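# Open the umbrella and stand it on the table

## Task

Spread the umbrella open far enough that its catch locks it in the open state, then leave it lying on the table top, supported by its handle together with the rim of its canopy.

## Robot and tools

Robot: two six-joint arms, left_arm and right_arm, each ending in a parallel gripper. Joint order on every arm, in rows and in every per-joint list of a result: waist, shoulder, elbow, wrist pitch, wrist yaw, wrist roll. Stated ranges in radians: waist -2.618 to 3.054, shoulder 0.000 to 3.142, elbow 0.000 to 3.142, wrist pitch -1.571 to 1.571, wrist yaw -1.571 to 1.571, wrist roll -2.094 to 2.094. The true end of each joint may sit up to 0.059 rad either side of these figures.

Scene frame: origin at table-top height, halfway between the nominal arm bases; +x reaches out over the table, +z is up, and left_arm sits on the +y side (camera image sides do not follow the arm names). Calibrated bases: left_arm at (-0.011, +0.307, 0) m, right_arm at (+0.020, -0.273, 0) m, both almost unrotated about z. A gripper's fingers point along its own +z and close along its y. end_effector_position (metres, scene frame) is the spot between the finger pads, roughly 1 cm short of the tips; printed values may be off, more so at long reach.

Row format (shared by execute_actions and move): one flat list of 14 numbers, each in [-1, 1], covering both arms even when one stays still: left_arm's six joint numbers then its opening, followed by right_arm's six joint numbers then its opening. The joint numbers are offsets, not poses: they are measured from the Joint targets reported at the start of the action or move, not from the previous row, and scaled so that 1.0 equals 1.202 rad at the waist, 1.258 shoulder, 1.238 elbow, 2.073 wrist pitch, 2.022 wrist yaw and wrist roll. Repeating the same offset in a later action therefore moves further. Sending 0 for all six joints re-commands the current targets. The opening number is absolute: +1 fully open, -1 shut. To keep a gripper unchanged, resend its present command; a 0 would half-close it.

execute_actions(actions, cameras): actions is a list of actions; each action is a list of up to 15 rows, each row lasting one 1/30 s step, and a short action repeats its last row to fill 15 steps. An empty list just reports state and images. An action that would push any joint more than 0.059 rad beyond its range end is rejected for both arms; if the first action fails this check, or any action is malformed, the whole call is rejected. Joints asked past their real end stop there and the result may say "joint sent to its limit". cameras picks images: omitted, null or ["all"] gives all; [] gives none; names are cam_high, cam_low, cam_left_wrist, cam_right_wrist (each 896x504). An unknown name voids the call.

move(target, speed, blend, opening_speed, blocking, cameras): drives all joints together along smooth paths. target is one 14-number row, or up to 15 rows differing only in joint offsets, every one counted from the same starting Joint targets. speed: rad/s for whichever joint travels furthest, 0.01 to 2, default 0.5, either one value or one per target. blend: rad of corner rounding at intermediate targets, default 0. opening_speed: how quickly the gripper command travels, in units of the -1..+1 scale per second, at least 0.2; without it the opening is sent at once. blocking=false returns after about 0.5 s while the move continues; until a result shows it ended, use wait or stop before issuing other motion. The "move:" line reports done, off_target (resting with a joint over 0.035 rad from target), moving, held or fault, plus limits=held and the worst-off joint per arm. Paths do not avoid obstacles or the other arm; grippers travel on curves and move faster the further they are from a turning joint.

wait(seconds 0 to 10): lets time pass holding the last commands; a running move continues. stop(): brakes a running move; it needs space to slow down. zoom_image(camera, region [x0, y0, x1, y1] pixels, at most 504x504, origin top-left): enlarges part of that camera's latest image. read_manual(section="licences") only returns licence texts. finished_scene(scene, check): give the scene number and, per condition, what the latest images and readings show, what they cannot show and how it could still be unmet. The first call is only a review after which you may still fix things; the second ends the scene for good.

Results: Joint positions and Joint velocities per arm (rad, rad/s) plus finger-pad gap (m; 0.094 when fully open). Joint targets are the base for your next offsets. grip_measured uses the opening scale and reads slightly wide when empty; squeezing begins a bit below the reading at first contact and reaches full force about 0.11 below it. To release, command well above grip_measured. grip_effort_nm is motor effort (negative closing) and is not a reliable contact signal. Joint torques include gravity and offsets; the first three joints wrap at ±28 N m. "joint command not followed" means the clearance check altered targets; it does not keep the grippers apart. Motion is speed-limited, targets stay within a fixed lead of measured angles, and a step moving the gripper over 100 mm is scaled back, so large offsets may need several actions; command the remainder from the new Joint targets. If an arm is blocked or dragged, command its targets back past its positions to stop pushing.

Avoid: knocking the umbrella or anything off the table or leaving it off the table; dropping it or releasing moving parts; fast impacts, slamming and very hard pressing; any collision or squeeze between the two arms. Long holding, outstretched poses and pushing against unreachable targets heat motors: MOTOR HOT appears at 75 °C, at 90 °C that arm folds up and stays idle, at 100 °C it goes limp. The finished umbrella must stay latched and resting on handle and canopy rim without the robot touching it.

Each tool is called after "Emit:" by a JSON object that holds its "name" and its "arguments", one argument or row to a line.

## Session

Scene 1 done. Now scene 2.

Emit:
{"name": "execute_actions", "arguments": {
  "actions": []
}}

Scene clock: 0.00 s.
left_arm: end_effector_position=(+0.5959, +0.4043, +0.2207) grip_measured=+1.000 grip_effort_nm=n/a end_effector_quat_wxyz=(+0.654, +0.378, +0.634, -0.163) | right_arm: end_effector_position=(+0.1480, -0.4587, +0.1654) grip_measured=+1.000 grip_effort_nm=n/a end_effector_quat_wxyz=(+0.072, +0.916, +0.386, -0.084)
Joint names: [waist, shoulder, elbow, wrist pitch, wrist yaw, wrist roll]
Joint positions: left_arm=[0.458 2.394 1.981 0.157 1.203 0.533 0.094] | right_arm=[-0.875 1.318 1.218 -1.393 0.208 1.528 0.094]
Joint velocities: left_arm=[0.007 0.002 0.002 0.007 -0.095 -0.007 0] | right_arm=[-0.002 -0.002 0.012 0.007 -0.037 0.037 0]
Joint torques (N m): no reading
Motor temperatures (°C): left_arm=[34 34 39 35 32 31 30] | right_arm=[34 32 33 34 33 34 34]
Heat: left arm: 39 °C; right arm: 34 °C.
Joint targets: left_arm=[0.458 2.391 1.986 0.144 1.208 0.531] | right_arm=[-0.875 1.313 1.224 -1.399 0.218 1.527]
Tool commands: left_gripper/opening=+1.0 right_gripper/opening=+1.0

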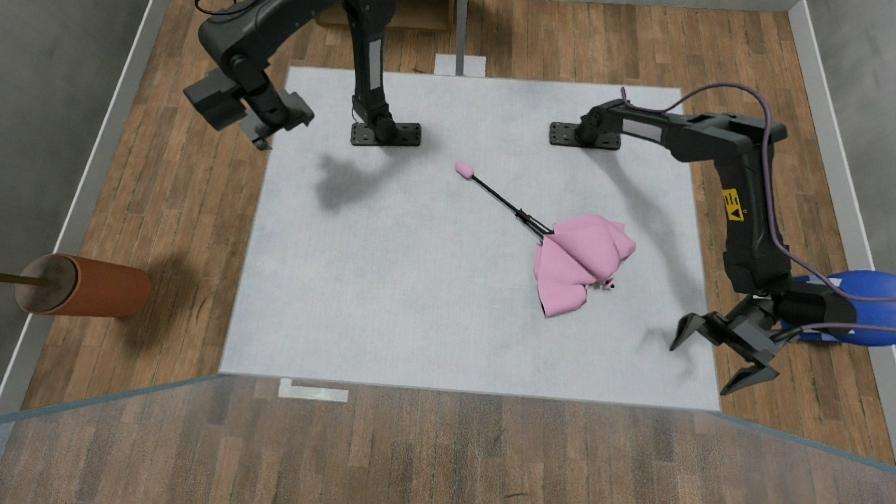

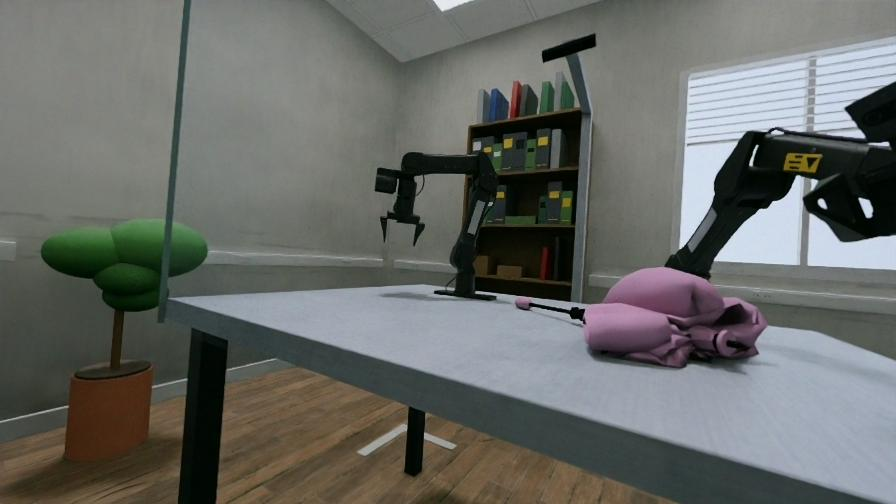

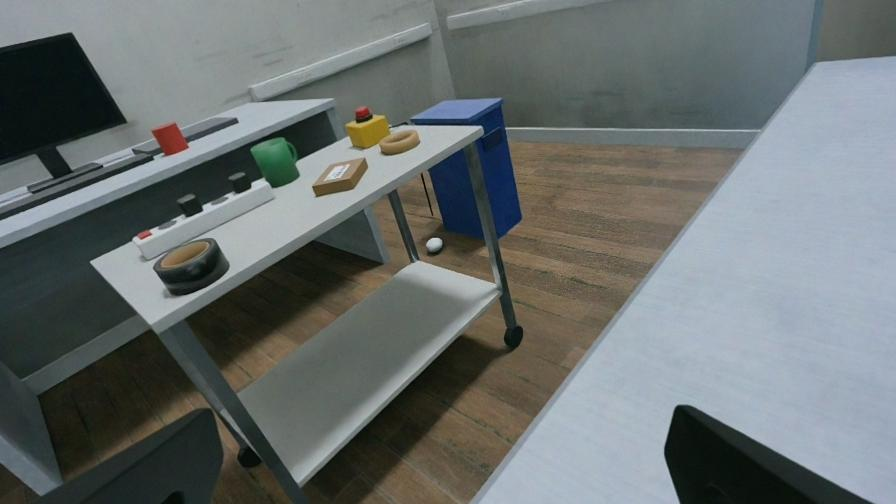

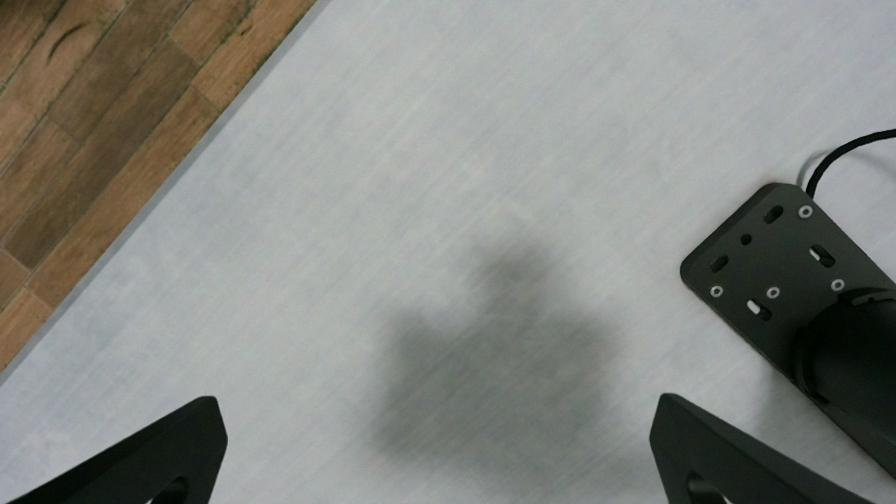

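Emit:
{"name": "move", "arguments": {
  "target": [-0.1314,-0.9467,-0.5137,-0.1177,-0.1523,0.6276,-0.68,0.9775,0.1725,0.231,-0.0391,-0.0682,-0.3991,0.3],
  "speed": 1.0,
  "opening_speed": 1.5,
  "cameras": []
}}

Scene clock: 12.70 s.
left_arm: end_effector_position=(+0.3483, +0.2645, +0.4826) grip_measured=-0.678 grip_effort_nm=-0.081 end_effector_quat_wxyz=(+0.591, +0.652, +0.214, +0.424) | right_arm: end_effector_position=(+0.2775, -0.1896, +0.1852) grip_measured=+0.302 grip_effort_nm=-0.149 end_effector_quat_wxyz=(+0.051, +0.183, +0.982, -0.018)
Joint names: [waist, shoulder, elbow, wrist pitch, wrist yaw, wrist roll]
Joint positions: left_arm=[0.305 1.196 1.368 -0.076 0.908 1.801 0.015] | right_arm=[0.299 1.518 1.478 -1.462 0.084 0.731 0.061]
Joint velocities: left_arm=[-0.002 -0.007 -0.002 -0.081 0.081 -0.051 -0.001] | right_arm=[0.002 0.007 -0.002 -0.007 -0.081 -0.066 0.001]
Joint torques (N m): left_arm=[-0.43 -2.71 5.75 1.78 -0.12 0.05] | right_arm=[0.09 -4 9.17 0.33 0.03 -0.1]
Motor temperatures (°C): left_arm=[34 38 41 37 32 31 30] | right_arm=[34 33 34 34 33 34 34]
Heat: left arm: 41 °C; right arm: 34 °C.
Joint targets: left_arm=[0.300 1.200 1.350 -0.100 0.900 1.801] | right_arm=[0.300 1.530 1.510 -1.480 0.080 0.720]
move: done
No camera images: "cameras" was empty.

Emit:
{"name": "move", "arguments": {
  "target": [0,0,0,0,0,0,-0.68,0.5824,0.0994,0.1365,-0.0217,-0.0396,-0.2423,0.3],
  "speed": 1.0
}}

Scene clock: 16.03 s.
left_arm: end_effector_position=(+0.3483, +0.2646, +0.4825) grip_measured=-0.678 grip_effort_nm=-0.081 end_effector_quat_wxyz=(+0.591, +0.652, +0.214, +0.425) | right_arm: end_effector_position=(+0.1646, -0.0102, +0.1954) grip_measured=+0.302 grip_effort_nm=-0.154 end_effector_quat_wxyz=(+0.029, -0.402, +0.915, +0.018)
Joint names: [waist, shoulder, elbow, wrist pitch, wrist yaw, wrist roll]
Joint positions: left_arm=[0.305 1.196 1.368 -0.076 0.907 1.801 0.015] | right_arm=[1.003 1.642 1.647 -1.509 0.006 0.241 0.061]
Joint velocities: left_arm=[-0.012 -0.002 -0.007 -0.037 -0.022 -0.051 0] | right_arm=[-0.017 0.022 -0.012 -0.037 -0.022 0.037 0]
Joint torques (N m): left_arm=[-0.42 -2.73 5.72 1.78 -0.12 0.03] | right_arm=[-0.25 -4.86 9.06 0.34 -0.05 -0.09]
Motor temperatures (°C): left_arm=[34 37 41 37 32 31 30] | right_arm=[34 33 34 34 33 34 34]
Heat: left arm: 41 °C; right arm: 34 °C.
Joint targets: left_arm=[0.300 1.200 1.350 -0.100 0.900 1.800] | right_arm=[1.000 1.655 1.679 -1.525 0.000 0.231]
move: done

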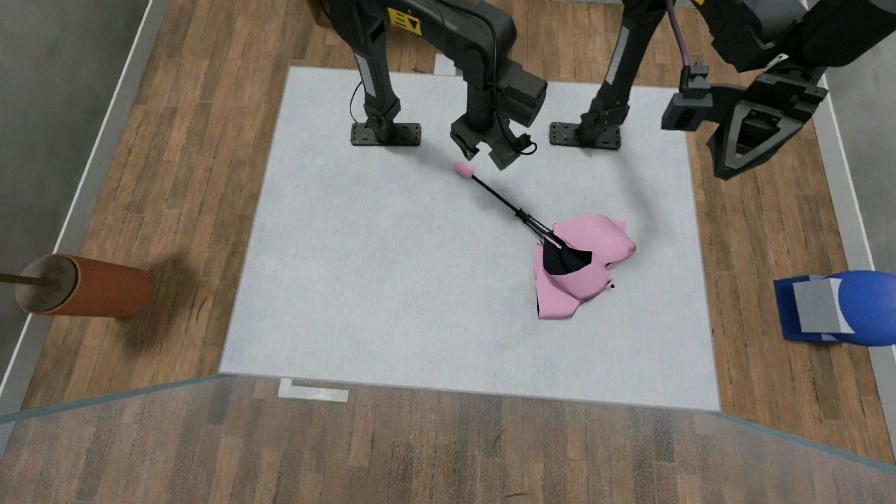

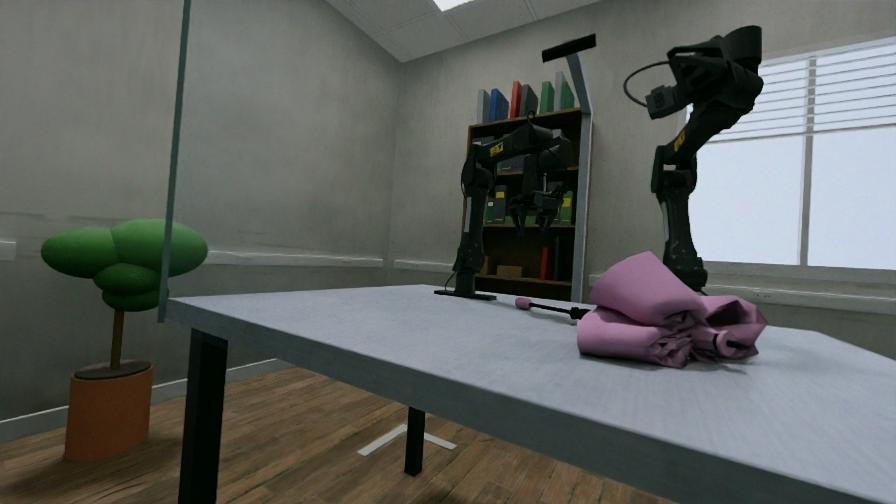

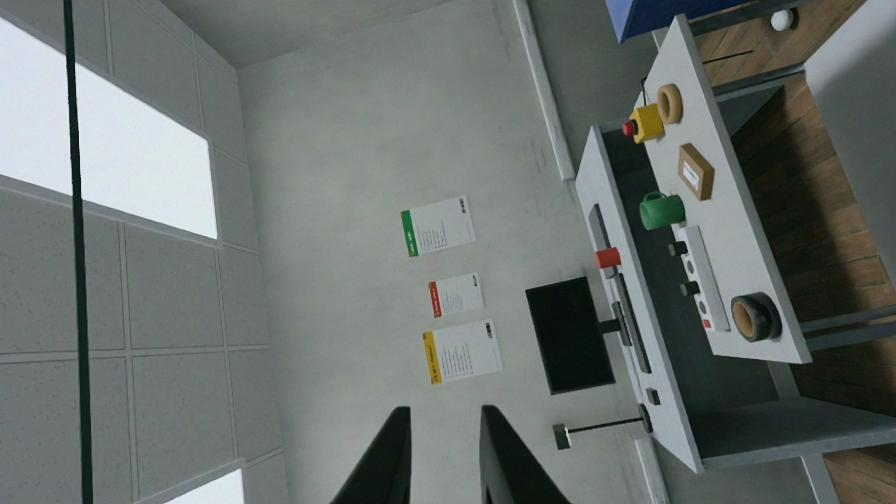

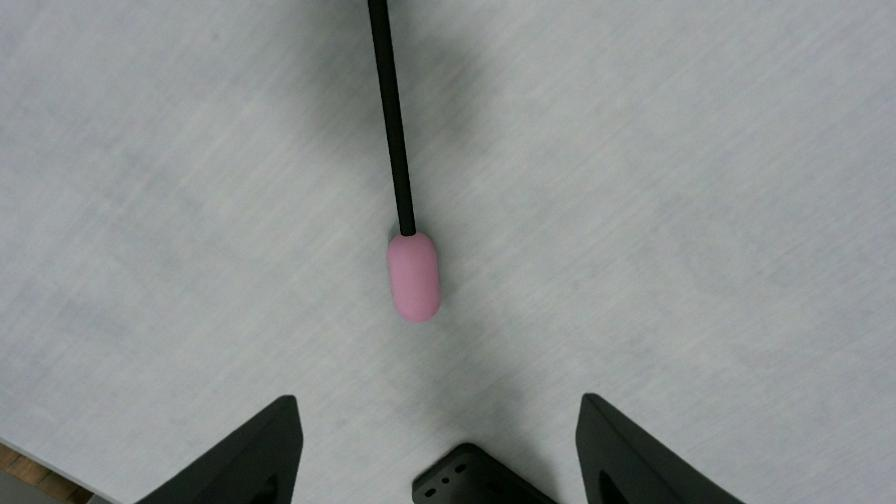

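Emit:
{"name": "move", "arguments": {
  "target": [0.2496,0,0,0,0,0,-0.68,0.0582,0.0215,-0.3595,0.2282,0,-0.0094,0.3],
  "speed": 0.6,
  "cameras": ["cam_right_wrist","cam_high"]
}}

Scene clock: 36.33 s.
left_arm: end_effector_position=(+0.3456, +0.3697, +0.4824) grip_measured=-0.678 grip_effort_nm=-0.081 end_effector_quat_wxyz=(+0.522, +0.613, +0.308, +0.506) | right_arm: end_effector_position=(+0.1535, +0.0108, +0.0874) grip_measured=+0.302 grip_effort_nm=-0.149 end_effector_quat_wxyz=(+0.032, -0.439, +0.898, +0.022)
Joint names: [waist, shoulder, elbow, wrist pitch, wrist yaw, wrist roll]
Joint positions: left_arm=[0.595 1.196 1.368 -0.077 0.903 1.801 0.015] | right_arm=[1.066 1.673 1.249 -1.07 0.006 0.222 0.061]
Joint velocities: left_arm=[0.002 -0.017 0.012 0.022 -0.037 -0.007 0] | right_arm=[-0.002 -0.002 0.012 -0.051 0.037 -0.037 -0.001]
Joint torques (N m): left_arm=[0.47 -2.74 5.74 1.79 -0.08 0.03] | right_arm=[0.4 -5.53 5.18 0.66 -0.05 -0.1]
Motor temperatures (°C): left_arm=[34 35 40 39 32 31 30] | right_arm=[34 33 35 33 33 34 34]
Heat: left arm: 40 °C; right arm: 35 °C.
Joint targets: left_arm=[0.600 1.200 1.350 -0.100 0.900 1.800] | right_arm=[1.070 1.682 1.234 -1.052 0.000 0.212]
move: done
Images, in order (width x height): cam_high 896x504, cam_right_wrist 896x504.

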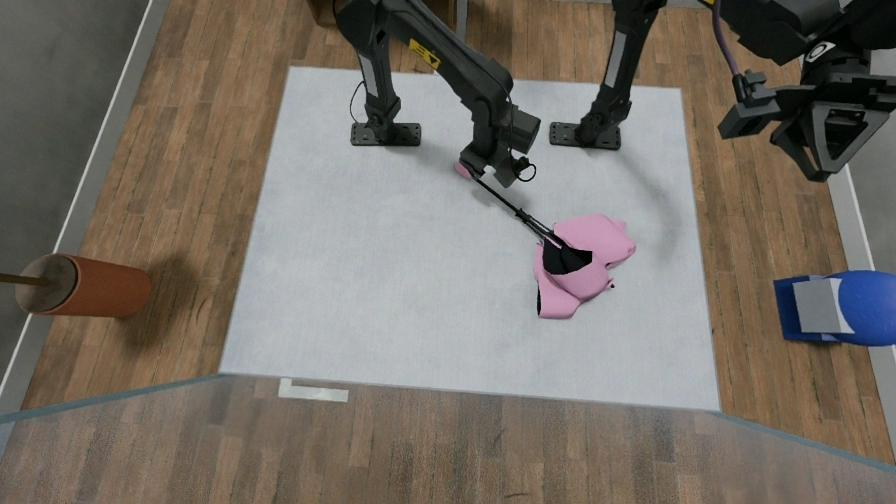

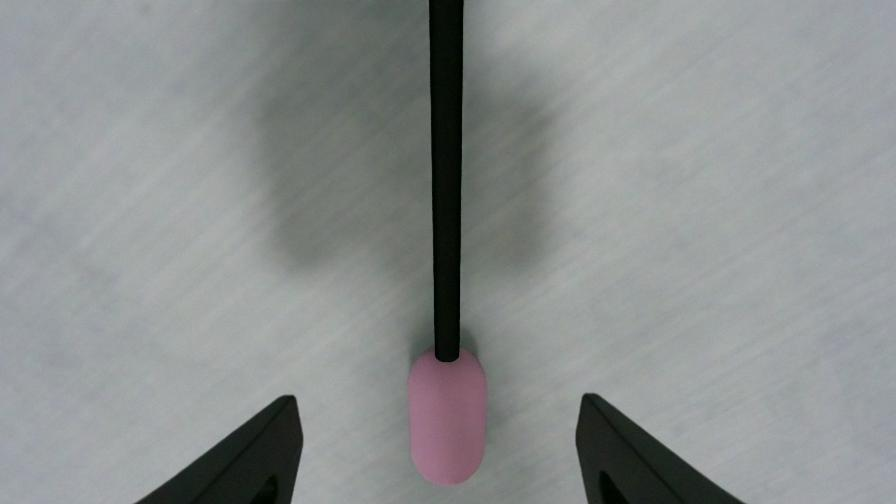

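Emit:
{"name": "move", "arguments": {
  "target": [0,0,0,0,0,0,-0.68,0,0.0620,-0.1511,0.1249,0,0,0.3],
  "speed": 0.4,
  "cameras": ["cam_right_wrist","cam_low"]
}}

Scene clock: 44.33 s.
left_arm: end_effector_position=(+0.3456, +0.3697, +0.4824) grip_measured=-0.678 grip_effort_nm=-0.085 end_effector_quat_wxyz=(+0.522, +0.613, +0.308, +0.506) | right_arm: end_effector_position=(+0.1527, +0.0092, +0.0217) grip_measured=+0.302 grip_effort_nm=-0.149 end_effector_quat_wxyz=(+0.030, -0.439, +0.898, +0.020)
Joint names: [waist, shoulder, elbow, wrist pitch, wrist yaw, wrist roll]
Joint positions: left_arm=[0.595 1.196 1.368 -0.077 0.903 1.801 0.015] | right_arm=[1.066 1.748 1.061 -0.812 0.006 0.222 0.061]
Joint velocities: left_arm=[-0.022 -0.002 -0.012 0.022 -0.066 0.022 0] | right_arm=[0.002 -0.002 -0.007 0.037 -0.051 -0.007 0.001]
Joint torques (N m): left_arm=[0.43 -2.73 5.72 1.79 -0.08 0.03] | right_arm=[0.42 -5.55 4.78 0.66 -0.05 -0.09]
Motor temperatures (°C): left_arm=[34 35 40 40 32 31 30] | right_arm=[34 33 34 33 33 34 34]
Heat: left arm: 40 °C; right arm: 34 °C.
Joint targets: left_arm=[0.600 1.200 1.350 -0.100 0.900 1.800] | right_arm=[1.070 1.760 1.047 -0.793 0.000 0.211]
move: done
Images, in order (width x height): cam_low 896x504, cam_right_wrist 896x504.

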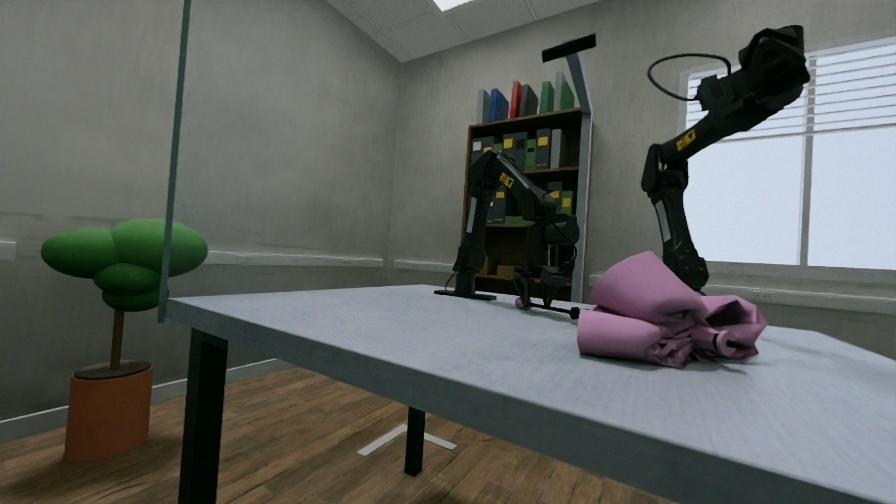

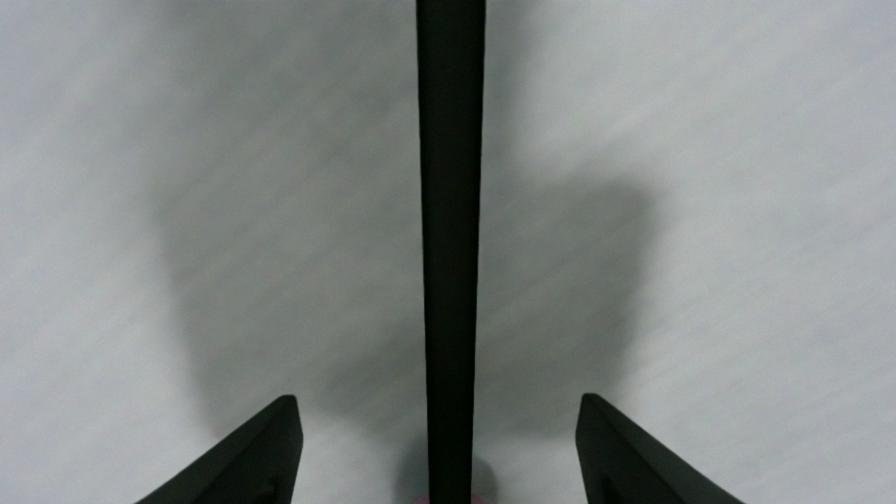

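Emit:
{"name": "move", "arguments": {
  "target": [0,0,0,0,0,0,-0.68,0,0,0,0,0,0,-0.95],
  "speed": 0.4,
  "opening_speed": 0.8,
  "cameras": ["cam_right_wrist"]
}}

Scene clock: 47.60 s.
left_arm: end_effector_position=(+0.3456, +0.3697, +0.4824) grip_measured=-0.678 grip_effort_nm=-0.081 end_effector_quat_wxyz=(+0.522, +0.613, +0.308, +0.506) | right_arm: end_effector_position=(+0.1528, +0.0095, +0.0217) grip_measured=-0.837 grip_effort_nm=-1.053 end_effector_quat_wxyz=(+0.031, -0.440, +0.897, +0.021)
Joint names: [waist, shoulder, elbow, wrist pitch, wrist yaw, wrist roll]
Joint positions: left_arm=[0.595 1.196 1.368 -0.077 0.903 1.801 0.015] | right_arm=[1.066 1.748 1.061 -0.81 0.006 0.221 0.008]
Joint velocities: left_arm=[0.002 -0.007 -0.017 0.022 0.007 0.007 0] | right_arm=[-0.012 -0.002 0.002 0.007 -0.037 -0.037 0]
Joint torques (N m): left_arm=[0.44 -2.71 5.74 1.79 -0.08 0.04] | right_arm=[0.4 -5.57 4.75 0.67 -0.06 -0.08]
Motor temperatures (°C): left_arm=[34 35 40 40 32 31 30] | right_arm=[34 33 34 33 33 34 34]
Heat: left arm: 40 °C; right arm: 34 °C.
Joint targets: left_arm=[0.600 1.200 1.350 -0.100 0.900 1.800] | right_arm=[1.070 1.760 1.047 -0.793 0.000 0.211]
move: done
Images, in order (width x height): cam_right_wrist 896x504.

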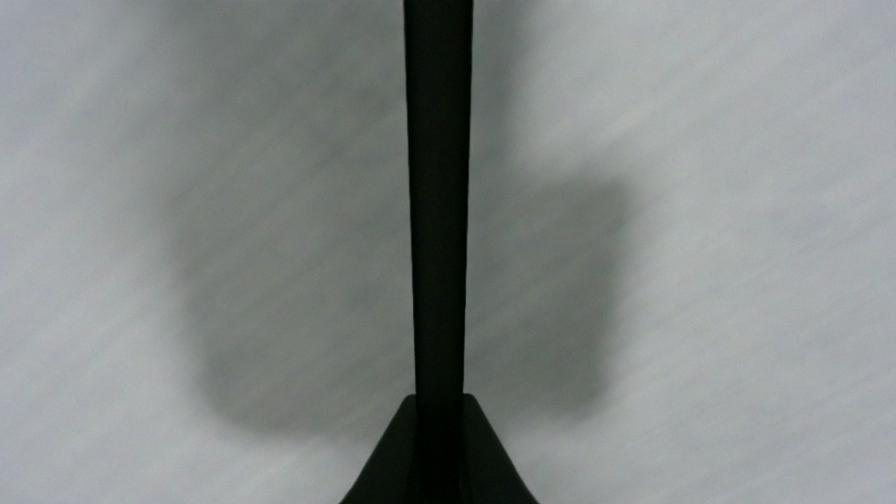

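Emit:
{"name": "move", "arguments": {
  "target": [
    [0.333,0,0,0,0,0,-0.68,-0.0582,-0.3347,0.1236,-0.0275,0,-0.0351,-0.95],
    [0.333,0,0,0,0,0,-0.68,-0.426,-0.6677,0.2189,-0.0651,0,-0.1044,-0.95]
  ],
  "speed": [0.35,0.35],
  "blend": 0.05
}}

Scene clock: 65.30 s.
left_arm: end_effector_position=(+0.2929, +0.5035, +0.4823) grip_measured=-0.678 grip_effort_nm=-0.081 end_effector_quat_wxyz=(+0.412, +0.540, +0.423, +0.600) | right_arm: end_effector_position=(+0.2385, -0.1137, +0.3161) grip_measured=-0.837 grip_effort_nm=-1.067 end_effector_quat_wxyz=(+0.416, -0.272, +0.857, +0.138)
Joint names: [waist, shoulder, elbow, wrist pitch, wrist yaw, wrist roll]
Joint positions: left_arm=[0.994 1.196 1.368 -0.078 0.903 1.801 0.015] | right_arm=[0.561 0.935 1.274 -1.002 0.001 0.012 0.008]
Joint velocities: left_arm=[0.002 0.002 0.012 0.051 -0.081 0.022 -0.001] | right_arm=[-0.002 0.002 -0.007 -0.037 0.051 -0.095 -0.001]
Joint torques (N m): left_arm=[0.54 -2.74 5.71 1.79 -0.08 0.03] | right_arm=[-0.35 -1.88 10.5 2.36 0.01 -0.08]
Motor temperatures (°C): left_arm=[34 34 40 40 32 31 30] | right_arm=[34 34 35 34 33 34 35]
Heat: left arm: 40 °C; right arm: 35 °C.
Joint targets: left_arm=[1.000 1.200 1.350 -0.100 0.900 1.800] | right_arm=[0.558 0.920 1.318 -0.928 0.000 0.000]
move: off_target (right_arm); right_arm: the wrist pitch is farthest, 0.074 rad from its target

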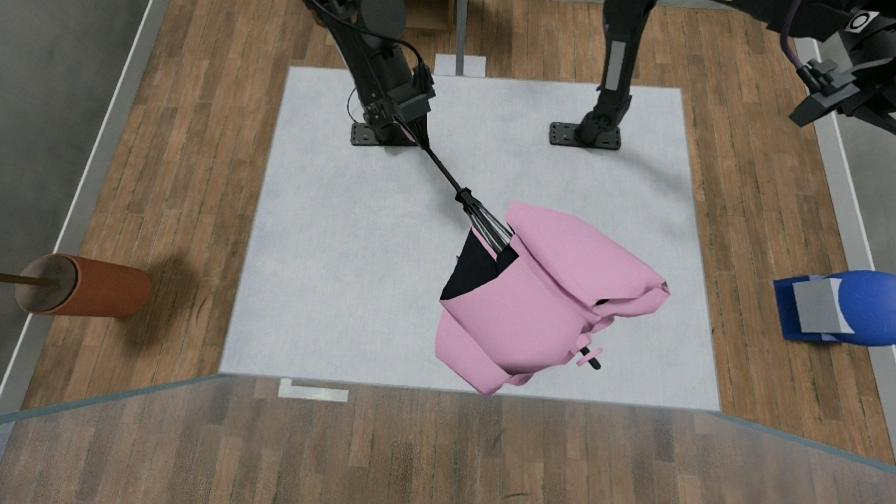

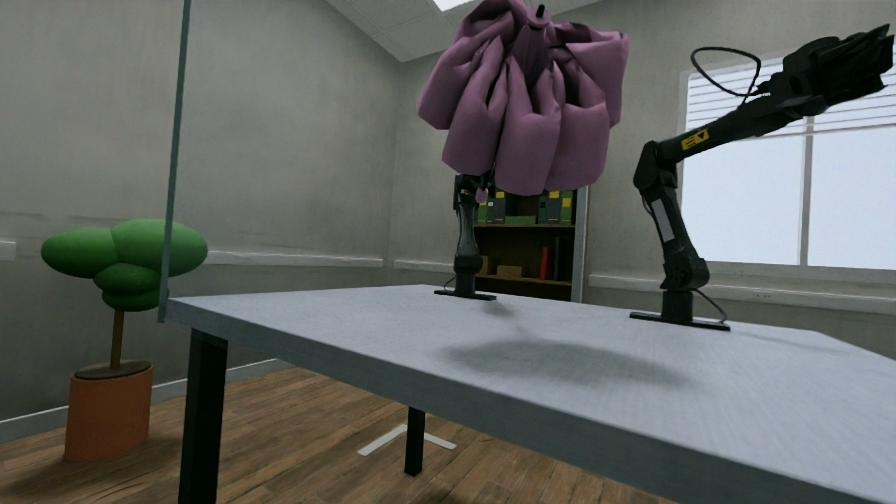

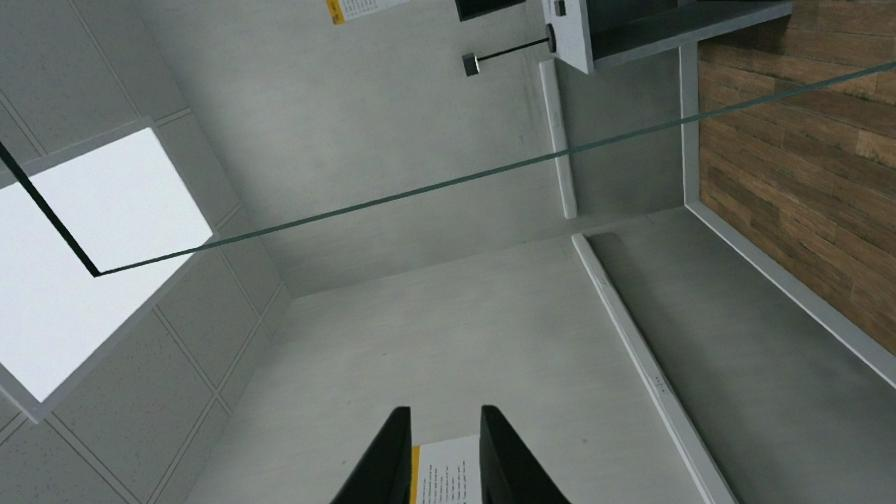

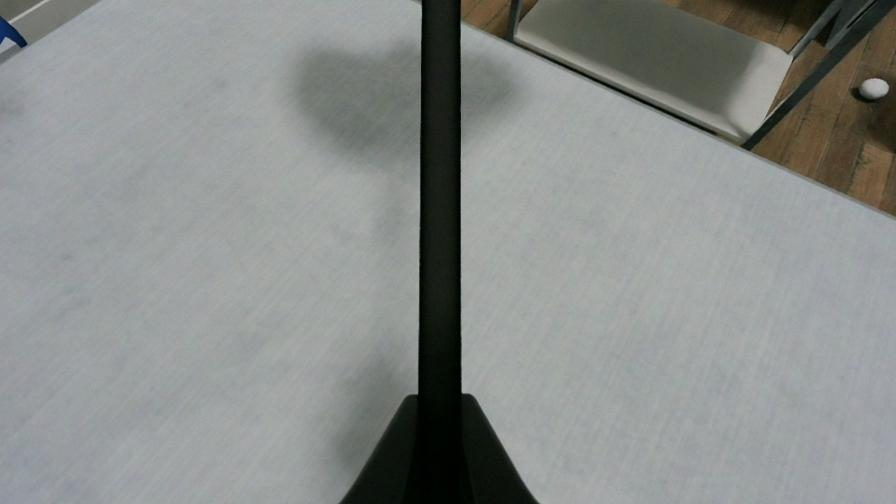

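Emit:
{"name": "move", "arguments": {
  "target": [-0.990,-0.159,-0.2423,0.0338,-0.3956,0.0495,-0.68,0,0,0,0,0,0,-0.95],
  "speed": 1.0,
  "cameras": []
}}

Scene clock: 80.13 s.
left_arm: end_effector_position=(+0.3470, +0.2116, +0.4215) grip_measured=-0.678 grip_effort_nm=-0.090 end_effector_quat_wxyz=(+0.502, +0.627, +0.311, +0.509) | right_arm: end_effector_position=(+0.2383, -0.1138, +0.3159) grip_measured=-0.837 grip_effort_nm=-1.067 end_effector_quat_wxyz=(+0.416, -0.272, +0.857, +0.137)
Joint names: [waist, shoulder, elbow, wrist pitch, wrist yaw, wrist roll]
Joint positions: left_arm=[-0.185 1.016 1.07 -0.032 0.107 1.901 0.015] | right_arm=[0.561 0.935 1.274 -1.003 0.001 0.011 0.008]
Joint velocities: left_arm=[-0.007 -0.007 -0.002 0.022 -0.022 -0.007 -0.001] | right_arm=[-0.002 0.007 0.012 0.022 -0.037 0.066 0]
Joint torques (N m): left_arm=[-0.42 -3.34 6.16 2.37 -0.06 0.05] | right_arm=[-0.32 -1.94 10.55 2.37 0.01 -0.09]
Motor temperatures (°C): left_arm=[34 34 40 41 32 31 30] | right_arm=[34 33 35 40 33 34 35]
Heat: left arm: 41 °C; right arm: 40 °C.
Joint targets: left_arm=[-0.190 1.000 1.050 -0.030 0.100 1.900] | right_arm=[0.558 0.920 1.318 -0.928 0.000 0.001]
move: off_target (right_arm); right_arm: the wrist pitch is farthest, 0.075 rad from its target
No camera images: "cameras" was empty.

Emit:
{"name": "move", "arguments": {
  "target": [-0.6423,0.1216,-0.1042,0.124,-0.2166,0.0435,-0.68,0,0,0,0,0,0,-0.95],
  "speed": 0.8,
  "cameras": ["cam_left_wrist","cam_high"]
}}

Scene clock: 100.03 s.
left_arm: end_effector_position=(+0.2607, +0.0033, +0.3700) grip_measured=-0.678 grip_effort_nm=-0.085 end_effector_quat_wxyz=(+0.560, +0.681, +0.175, +0.439) | right_arm: end_effector_position=(+0.2383, -0.1138, +0.3158) grip_measured=-0.837 grip_effort_nm=-1.062 end_effector_quat_wxyz=(+0.416, -0.273, +0.857, +0.137)
Joint names: [waist, shoulder, elbow, wrist pitch, wrist yaw, wrist roll]
Joint positions: left_arm=[-0.96 1.149 0.939 0.222 -0.331 1.989 0.015] | right_arm=[0.561 0.935 1.274 -1.003 0.001 0.011 0.008]
Joint velocities: left_arm=[-0.017 -0.002 -0.002 0.007 0.022 -0.007 -0.001] | right_arm=[-0.017 0.007 -0.017 0.007 -0.007 -0.037 0]
Joint torques (N m): left_arm=[-0.18 -2.99 6.58 2.37 -0.08 0.04] | right_arm=[-0.32 -1.94 10.5 2.38 0 -0.1]
Motor temperatures (°C): left_arm=[34 34 40 44 32 31 30] | right_arm=[34 33 36 43 33 34 36]
Heat: left arm: 44 °C; right arm: 43 °C.
Joint targets: left_arm=[-0.962 1.153 0.921 0.227 -0.338 1.988] | right_arm=[0.558 0.920 1.318 -0.928 0.000 0.000]
move: off_target (right_arm); right_arm: the wrist pitch is farthest, 0.075 rad from its target
Images, in order (width x height): cam_high 896x504, cam_left_wrist 896x504.

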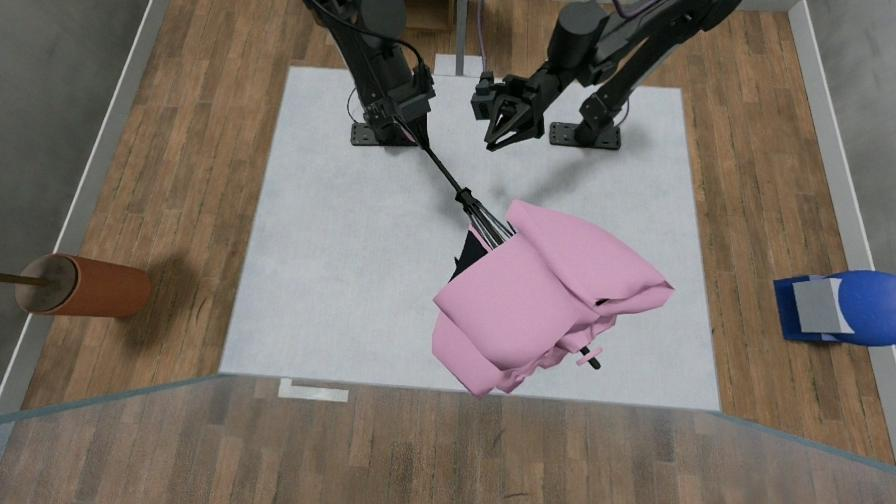

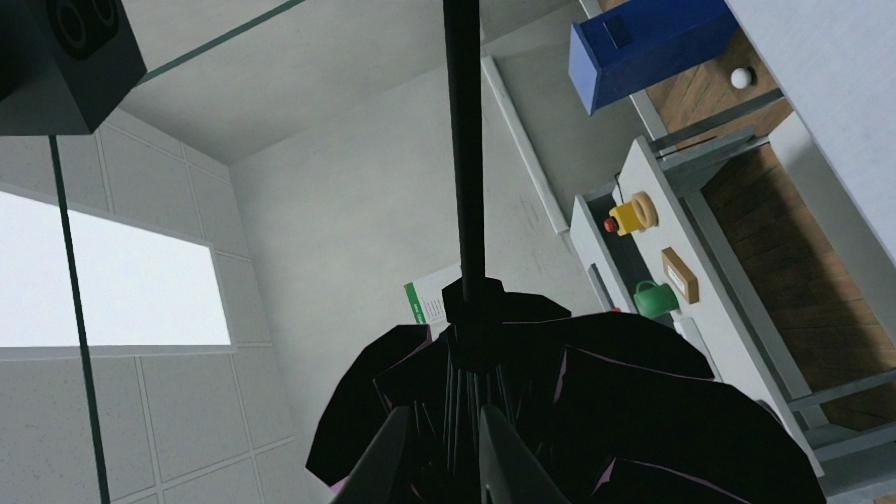

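Emit:
{"name": "move", "arguments": {
  "target": [0.0532,0.1709,0.0961,0.0408,0.0297,-0.0178,-0.5,0,0,0,0,0,0,-0.95],
  "speed": 0.3,
  "cameras": ["cam_left_wrist"]
}}

Scene clock: 123.13 s.
left_arm: end_effector_position=(+0.3025, -0.0289, +0.3378) grip_measured=-0.501 grip_effort_nm=0.066 end_effector_quat_wxyz=(+0.544, +0.698, +0.185, +0.428) | right_arm: end_effector_position=(+0.2383, -0.1138, +0.3158) grip_measured=-0.837 grip_effort_nm=-1.062 end_effector_quat_wxyz=(+0.416, -0.273, +0.857, +0.137)
Joint names: [waist, shoulder, elbow, wrist pitch, wrist yaw, wrist roll]
Joint positions: left_arm=[-0.905 1.359 1.007 0.307 -0.285 1.965 0.023] | right_arm=[0.561 0.935 1.274 -1.003 0.001 0.011 0.008]
Joint velocities: left_arm=[-0.002 0.002 0.007 -0.081 0.022 -0.022 -0.001] | right_arm=[0.002 -0.007 0.007 -0.022 -0.022 0.007 -0.001]
Joint torques (N m): left_arm=[0.58 -4.26 10.65 2.35 0.06 -0.09] | right_arm=[-0.31 -1.95 10.48 2.38 0.01 -0.09]
Motor temperatures (°C): left_arm=[34 34 41 44 32 31 30] | right_arm=[34 33 36 46 33 34 36]
Heat: left arm: 44 °C; right arm: 46 °C.
Joint targets: left_arm=[-0.898 1.368 1.040 0.312 -0.278 1.952] | right_arm=[0.558 0.920 1.318 -0.928 0.000 0.000]
move: off_target (right_arm); right_arm: the wrist pitch is farthest, 0.075 rad from its target
Images, in order (width x height): cam_left_wrist 896x504.

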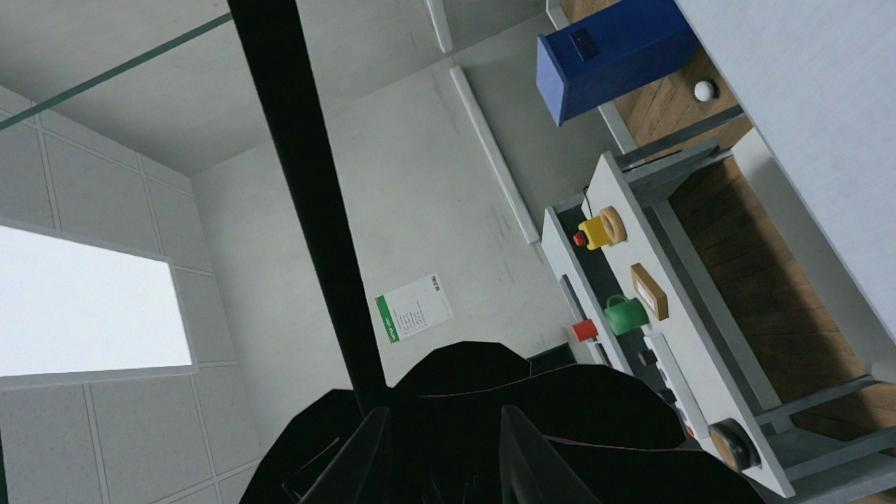

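Emit:
{"name": "move", "arguments": {
  "target": [0.0083,0.004,0.0428,0,0.0069,-0.0059,-0.5,0,0,0,0,0,0,-0.95],
  "speed": 0.2,
  "cameras": ["cam_left_wrist"]
}}

Scene clock: 126.13 s.
left_arm: end_effector_position=(+0.3050, -0.0291, +0.3664) grip_measured=-0.501 grip_effort_nm=0.066 end_effector_quat_wxyz=(+0.567, +0.676, +0.188, +0.431) | right_arm: end_effector_position=(+0.2383, -0.1138, +0.3158) grip_measured=-0.837 grip_effort_nm=-1.062 end_effector_quat_wxyz=(+0.416, -0.273, +0.857, +0.137)
Joint names: [waist, shoulder, elbow, wrist pitch, wrist yaw, wrist roll]
Joint positions: left_arm=[-0.896 1.359 1.063 0.312 -0.271 1.954 0.023] | right_arm=[0.561 0.935 1.274 -1.003 0.001 0.011 0.008]
Joint velocities: left_arm=[-0.017 0.012 0.002 -0.051 0.095 0.022 -0.001] | right_arm=[-0.007 0.002 -0.012 -0.022 0.007 -0.037 0]
Joint torques (N m): left_arm=[0.68 -3.92 10.44 2.33 0.04 -0.08] | right_arm=[-0.36 -1.94 10.51 2.37 0.02 -0.11]
Motor temperatures (°C): left_arm=[34 34 42 45 32 31 30] | right_arm=[34 33 36 46 33 34 36]
Heat: left arm: 45 °C; right arm: 46 °C.
Joint targets: left_arm=[-0.888 1.373 1.093 0.312 -0.264 1.940] | right_arm=[0.558 0.920 1.318 -0.928 0.000 0.000]
move: off_target (right_arm); right_arm: the wrist pitch is farthest, 0.075 rad from its target
Images, in order (width x height): cam_left_wrist 896x504.

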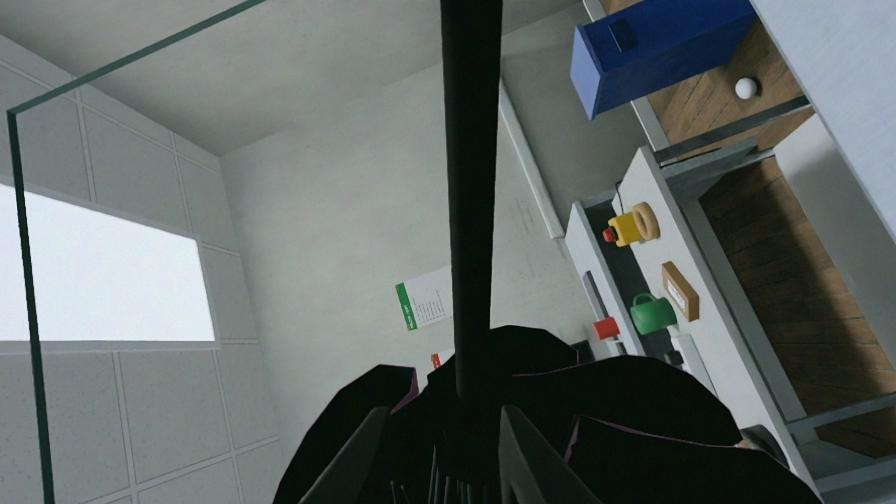

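Emit:
{"name": "move", "arguments": {
  "target": [0.0216,0.0922,0.074,0.0058,0.0124,-0.001,-0.5,0,0,0,0,0,0,-0.95],
  "speed": 0.15,
  "cameras": ["cam_left_wrist"]
}}

Scene clock: 130.10 s.
left_arm: end_effector_position=(+0.3299, -0.0477, +0.3584) grip_measured=-0.501 grip_effort_nm=0.071 end_effector_quat_wxyz=(+0.560, +0.683, +0.189, +0.428) | right_arm: end_effector_position=(+0.2382, -0.1139, +0.3157) grip_measured=-0.837 grip_effort_nm=-1.062 end_effector_quat_wxyz=(+0.416, -0.273, +0.857, +0.137)
Joint names: [waist, shoulder, elbow, wrist pitch, wrist yaw, wrist roll]
Joint positions: left_arm=[-0.869 1.476 1.151 0.319 -0.246 1.951 0.023] | right_arm=[0.561 0.935 1.274 -1.004 0.001 0.011 0.008]
Joint velocities: left_arm=[0.012 -0.002 -0.002 -0.022 -0.007 -0.051 0] | right_arm=[-0.002 0.012 -0.022 -0.081 -0.051 -0.007 -0.001]
Joint torques (N m): left_arm=[0.65 -4.97 10.73 2.39 0.05 -0.1] | right_arm=[-0.34 -1.92 10.47 2.37 0 -0.09]
Motor temperatures (°C): left_arm=[34 34 43 45 32 31 30] | right_arm=[34 33 36 46 33 34 36]
Heat: left arm: 45 °C; right arm: 46 °C.
Joint targets: left_arm=[-0.862 1.489 1.185 0.324 -0.239 1.938] | right_arm=[0.558 0.920 1.318 -0.928 0.000 0.000]
move: off_target (right_arm); right_arm: the wrist pitch is farthest, 0.076 rad from its target
Images, in order (width x height): cam_left_wrist 896x504.

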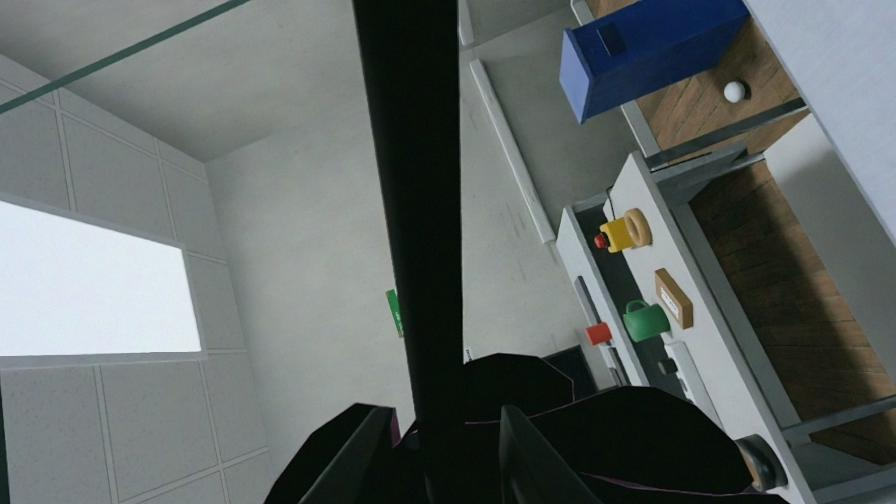

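Emit:
{"name": "move", "arguments": {
  "target": [
    [0.0291,0.0056,0.0162,-0.0043,0.0178,-0.004,-0.68,0,0,0,0,0,0,-0.95],
    [0.0836,0.0103,0.0417,0.0139,0,-0.006,-0.68,0,0,0,-0.0613,0,0,-0.95],
    [0.1589,0.0167,0.0788,0.015,0.0148,-0.0104,-0.68,0,0,0,-0.098,0,0,-0.95]
  ],
  "speed": 0.15,
  "blend": 0.02,
  "cameras": ["cam_left_wrist","cam_high"]
}}

Scene clock: 153.53 s.
left_arm: end_effector_position=(+0.3872, +0.0012, +0.3794) grip_measured=-0.678 grip_effort_nm=-0.081 end_effector_quat_wxyz=(+0.552, +0.658, +0.231, +0.456) | right_arm: end_effector_position=(+0.2279, -0.1211, +0.3054) grip_measured=-0.837 grip_effort_nm=-1.053 end_effector_quat_wxyz=(+0.387, -0.280, +0.869, +0.127)
Joint names: [waist, shoulder, elbow, wrist pitch, wrist yaw, wrist roll]
Joint positions: left_arm=[-0.692 1.506 1.23 0.303 -0.175 1.928 0.015] | right_arm=[0.561 0.935 1.286 -1.084 0 0.004 0.008]
Joint velocities: left_arm=[0.007 -0.022 -0.017 0.007 0.007 -0.022 0] | right_arm=[-0.007 0.002 -0.012 0.022 0.022 -0.022 0]
Joint torques (N m): left_arm=[1.87 -5.86 12.27 2.91 -0.35 -0.07] | right_arm=[-0.32 -1.88 9.31 1.18 0 -0.03]
Motor temperatures (°C): left_arm=[34 35 43 45 32 31 30] | right_arm=[34 33 37 47 33 34 36]
Heat: left arm: 45 °C; right arm: 47 °C.
Joint targets: left_arm=[-0.671 1.510 1.282 0.355 -0.209 1.917] | right_arm=[0.558 0.920 1.318 -1.131 0.000 0.001]
move: off_target (left_arm, right_arm); blend cut to 0.018 rad at target 1; left_arm: the elbow is farthest, 0.053 rad from its target; right_arm: the wrist pitch is farthest, 0.047 rad from its target
Images, in order (width x height): cam_high 896x504, cam_left_wrist 896x504.

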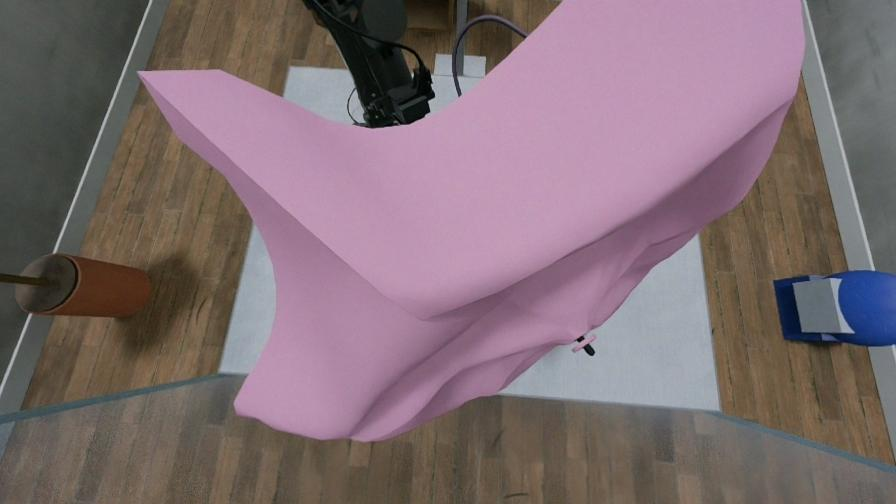

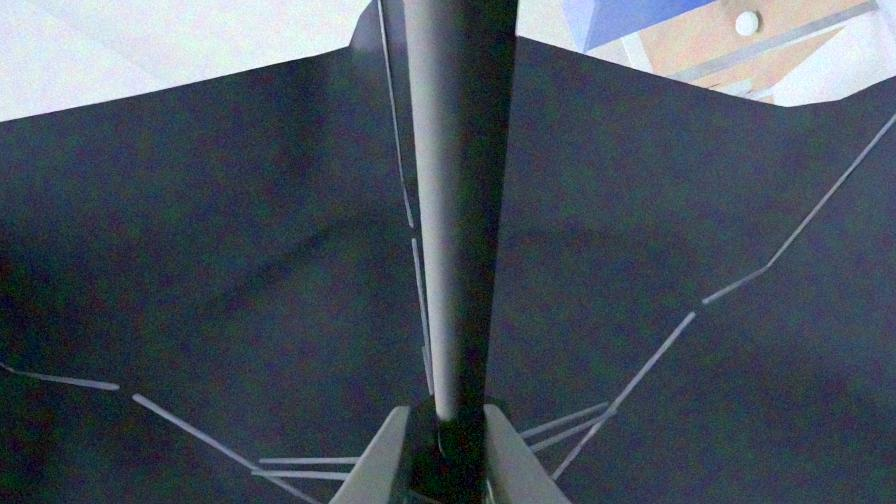

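Emit:
{"name": "move", "arguments": {
  "target": [0.1506,0.0366,0.12,-0.0113,0,0.001,-0.68,0,0,0,0,0,0,-0.95],
  "speed": 0.15,
  "cameras": ["cam_left_wrist","cam_low"]
}}

Scene clock: 167.50 s.
left_arm: end_effector_position=(+0.4372, +0.0792, +0.4616) grip_measured=-0.679 grip_effort_nm=-0.076 end_effector_quat_wxyz=(+0.558, +0.567, +0.275, +0.541) | right_arm: end_effector_position=(+0.2227, -0.1249, +0.2985) grip_measured=-0.837 grip_effort_nm=-1.062 end_effector_quat_wxyz=(+0.370, -0.283, +0.877, +0.121)
Joint names: [waist, shoulder, elbow, wrist pitch, wrist yaw, wrist roll]
Joint positions: left_arm=[-0.51 1.535 1.404 0.343 -0.182 1.928 0.015] | right_arm=[0.561 0.935 1.287 -1.122 0 0.004 0.008]
Joint velocities: left_arm=[-0.007 -0.017 -0.002 0.022 -0.066 -0.037 0] | right_arm=[-0.012 -0.007 0.017 0.007 0.007 -0.007 -0.001]
Joint torques (N m): left_arm=[1.76 -4.79 10 2.13 -0.26 -0.05] | right_arm=[-0.32 -1.8 9.21 1.48 0.01 -0.03]
Motor temperatures (°C): left_arm=[34 35 44 48 32 31 30] | right_arm=[34 33 37 43 33 34 36]
Heat: left arm: 48 °C; right arm: 43 °C.
Joint targets: left_arm=[-0.490 1.556 1.431 0.331 -0.209 1.920] | right_arm=[0.558 0.920 1.318 -1.131 0.000 0.001]
move: done
Images, in order (width x height): cam_low 896x504, cam_left_wrist 896x504.

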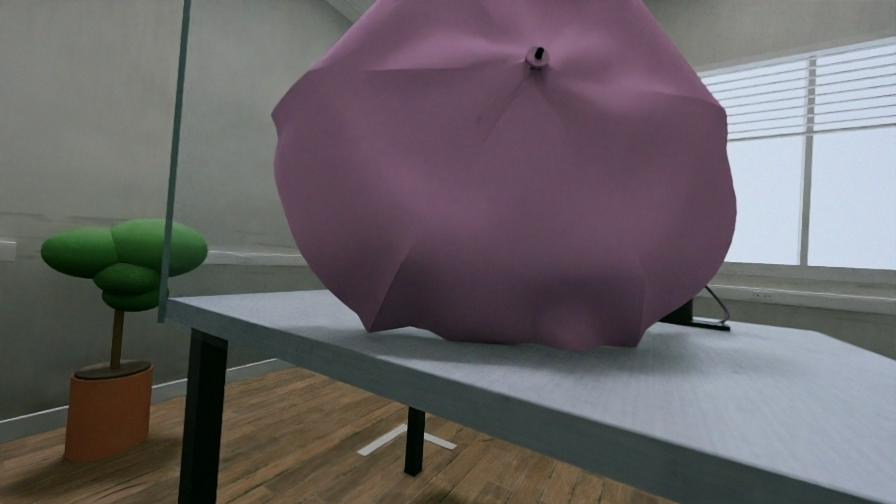

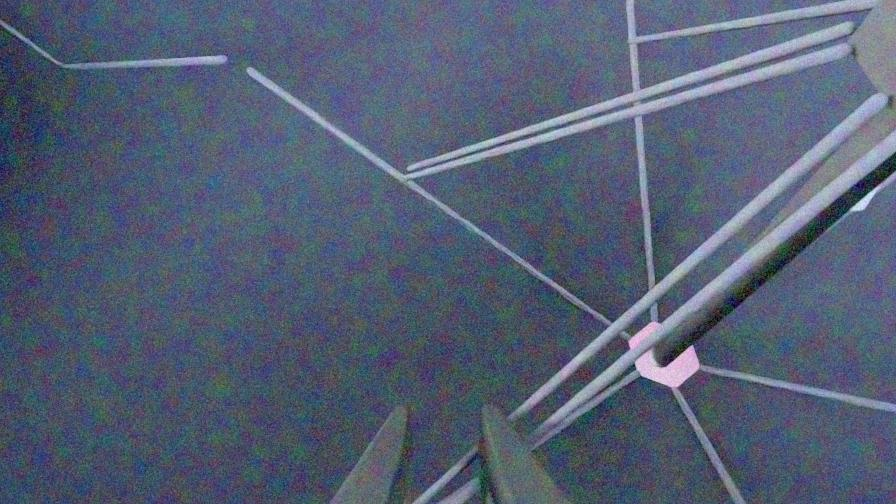

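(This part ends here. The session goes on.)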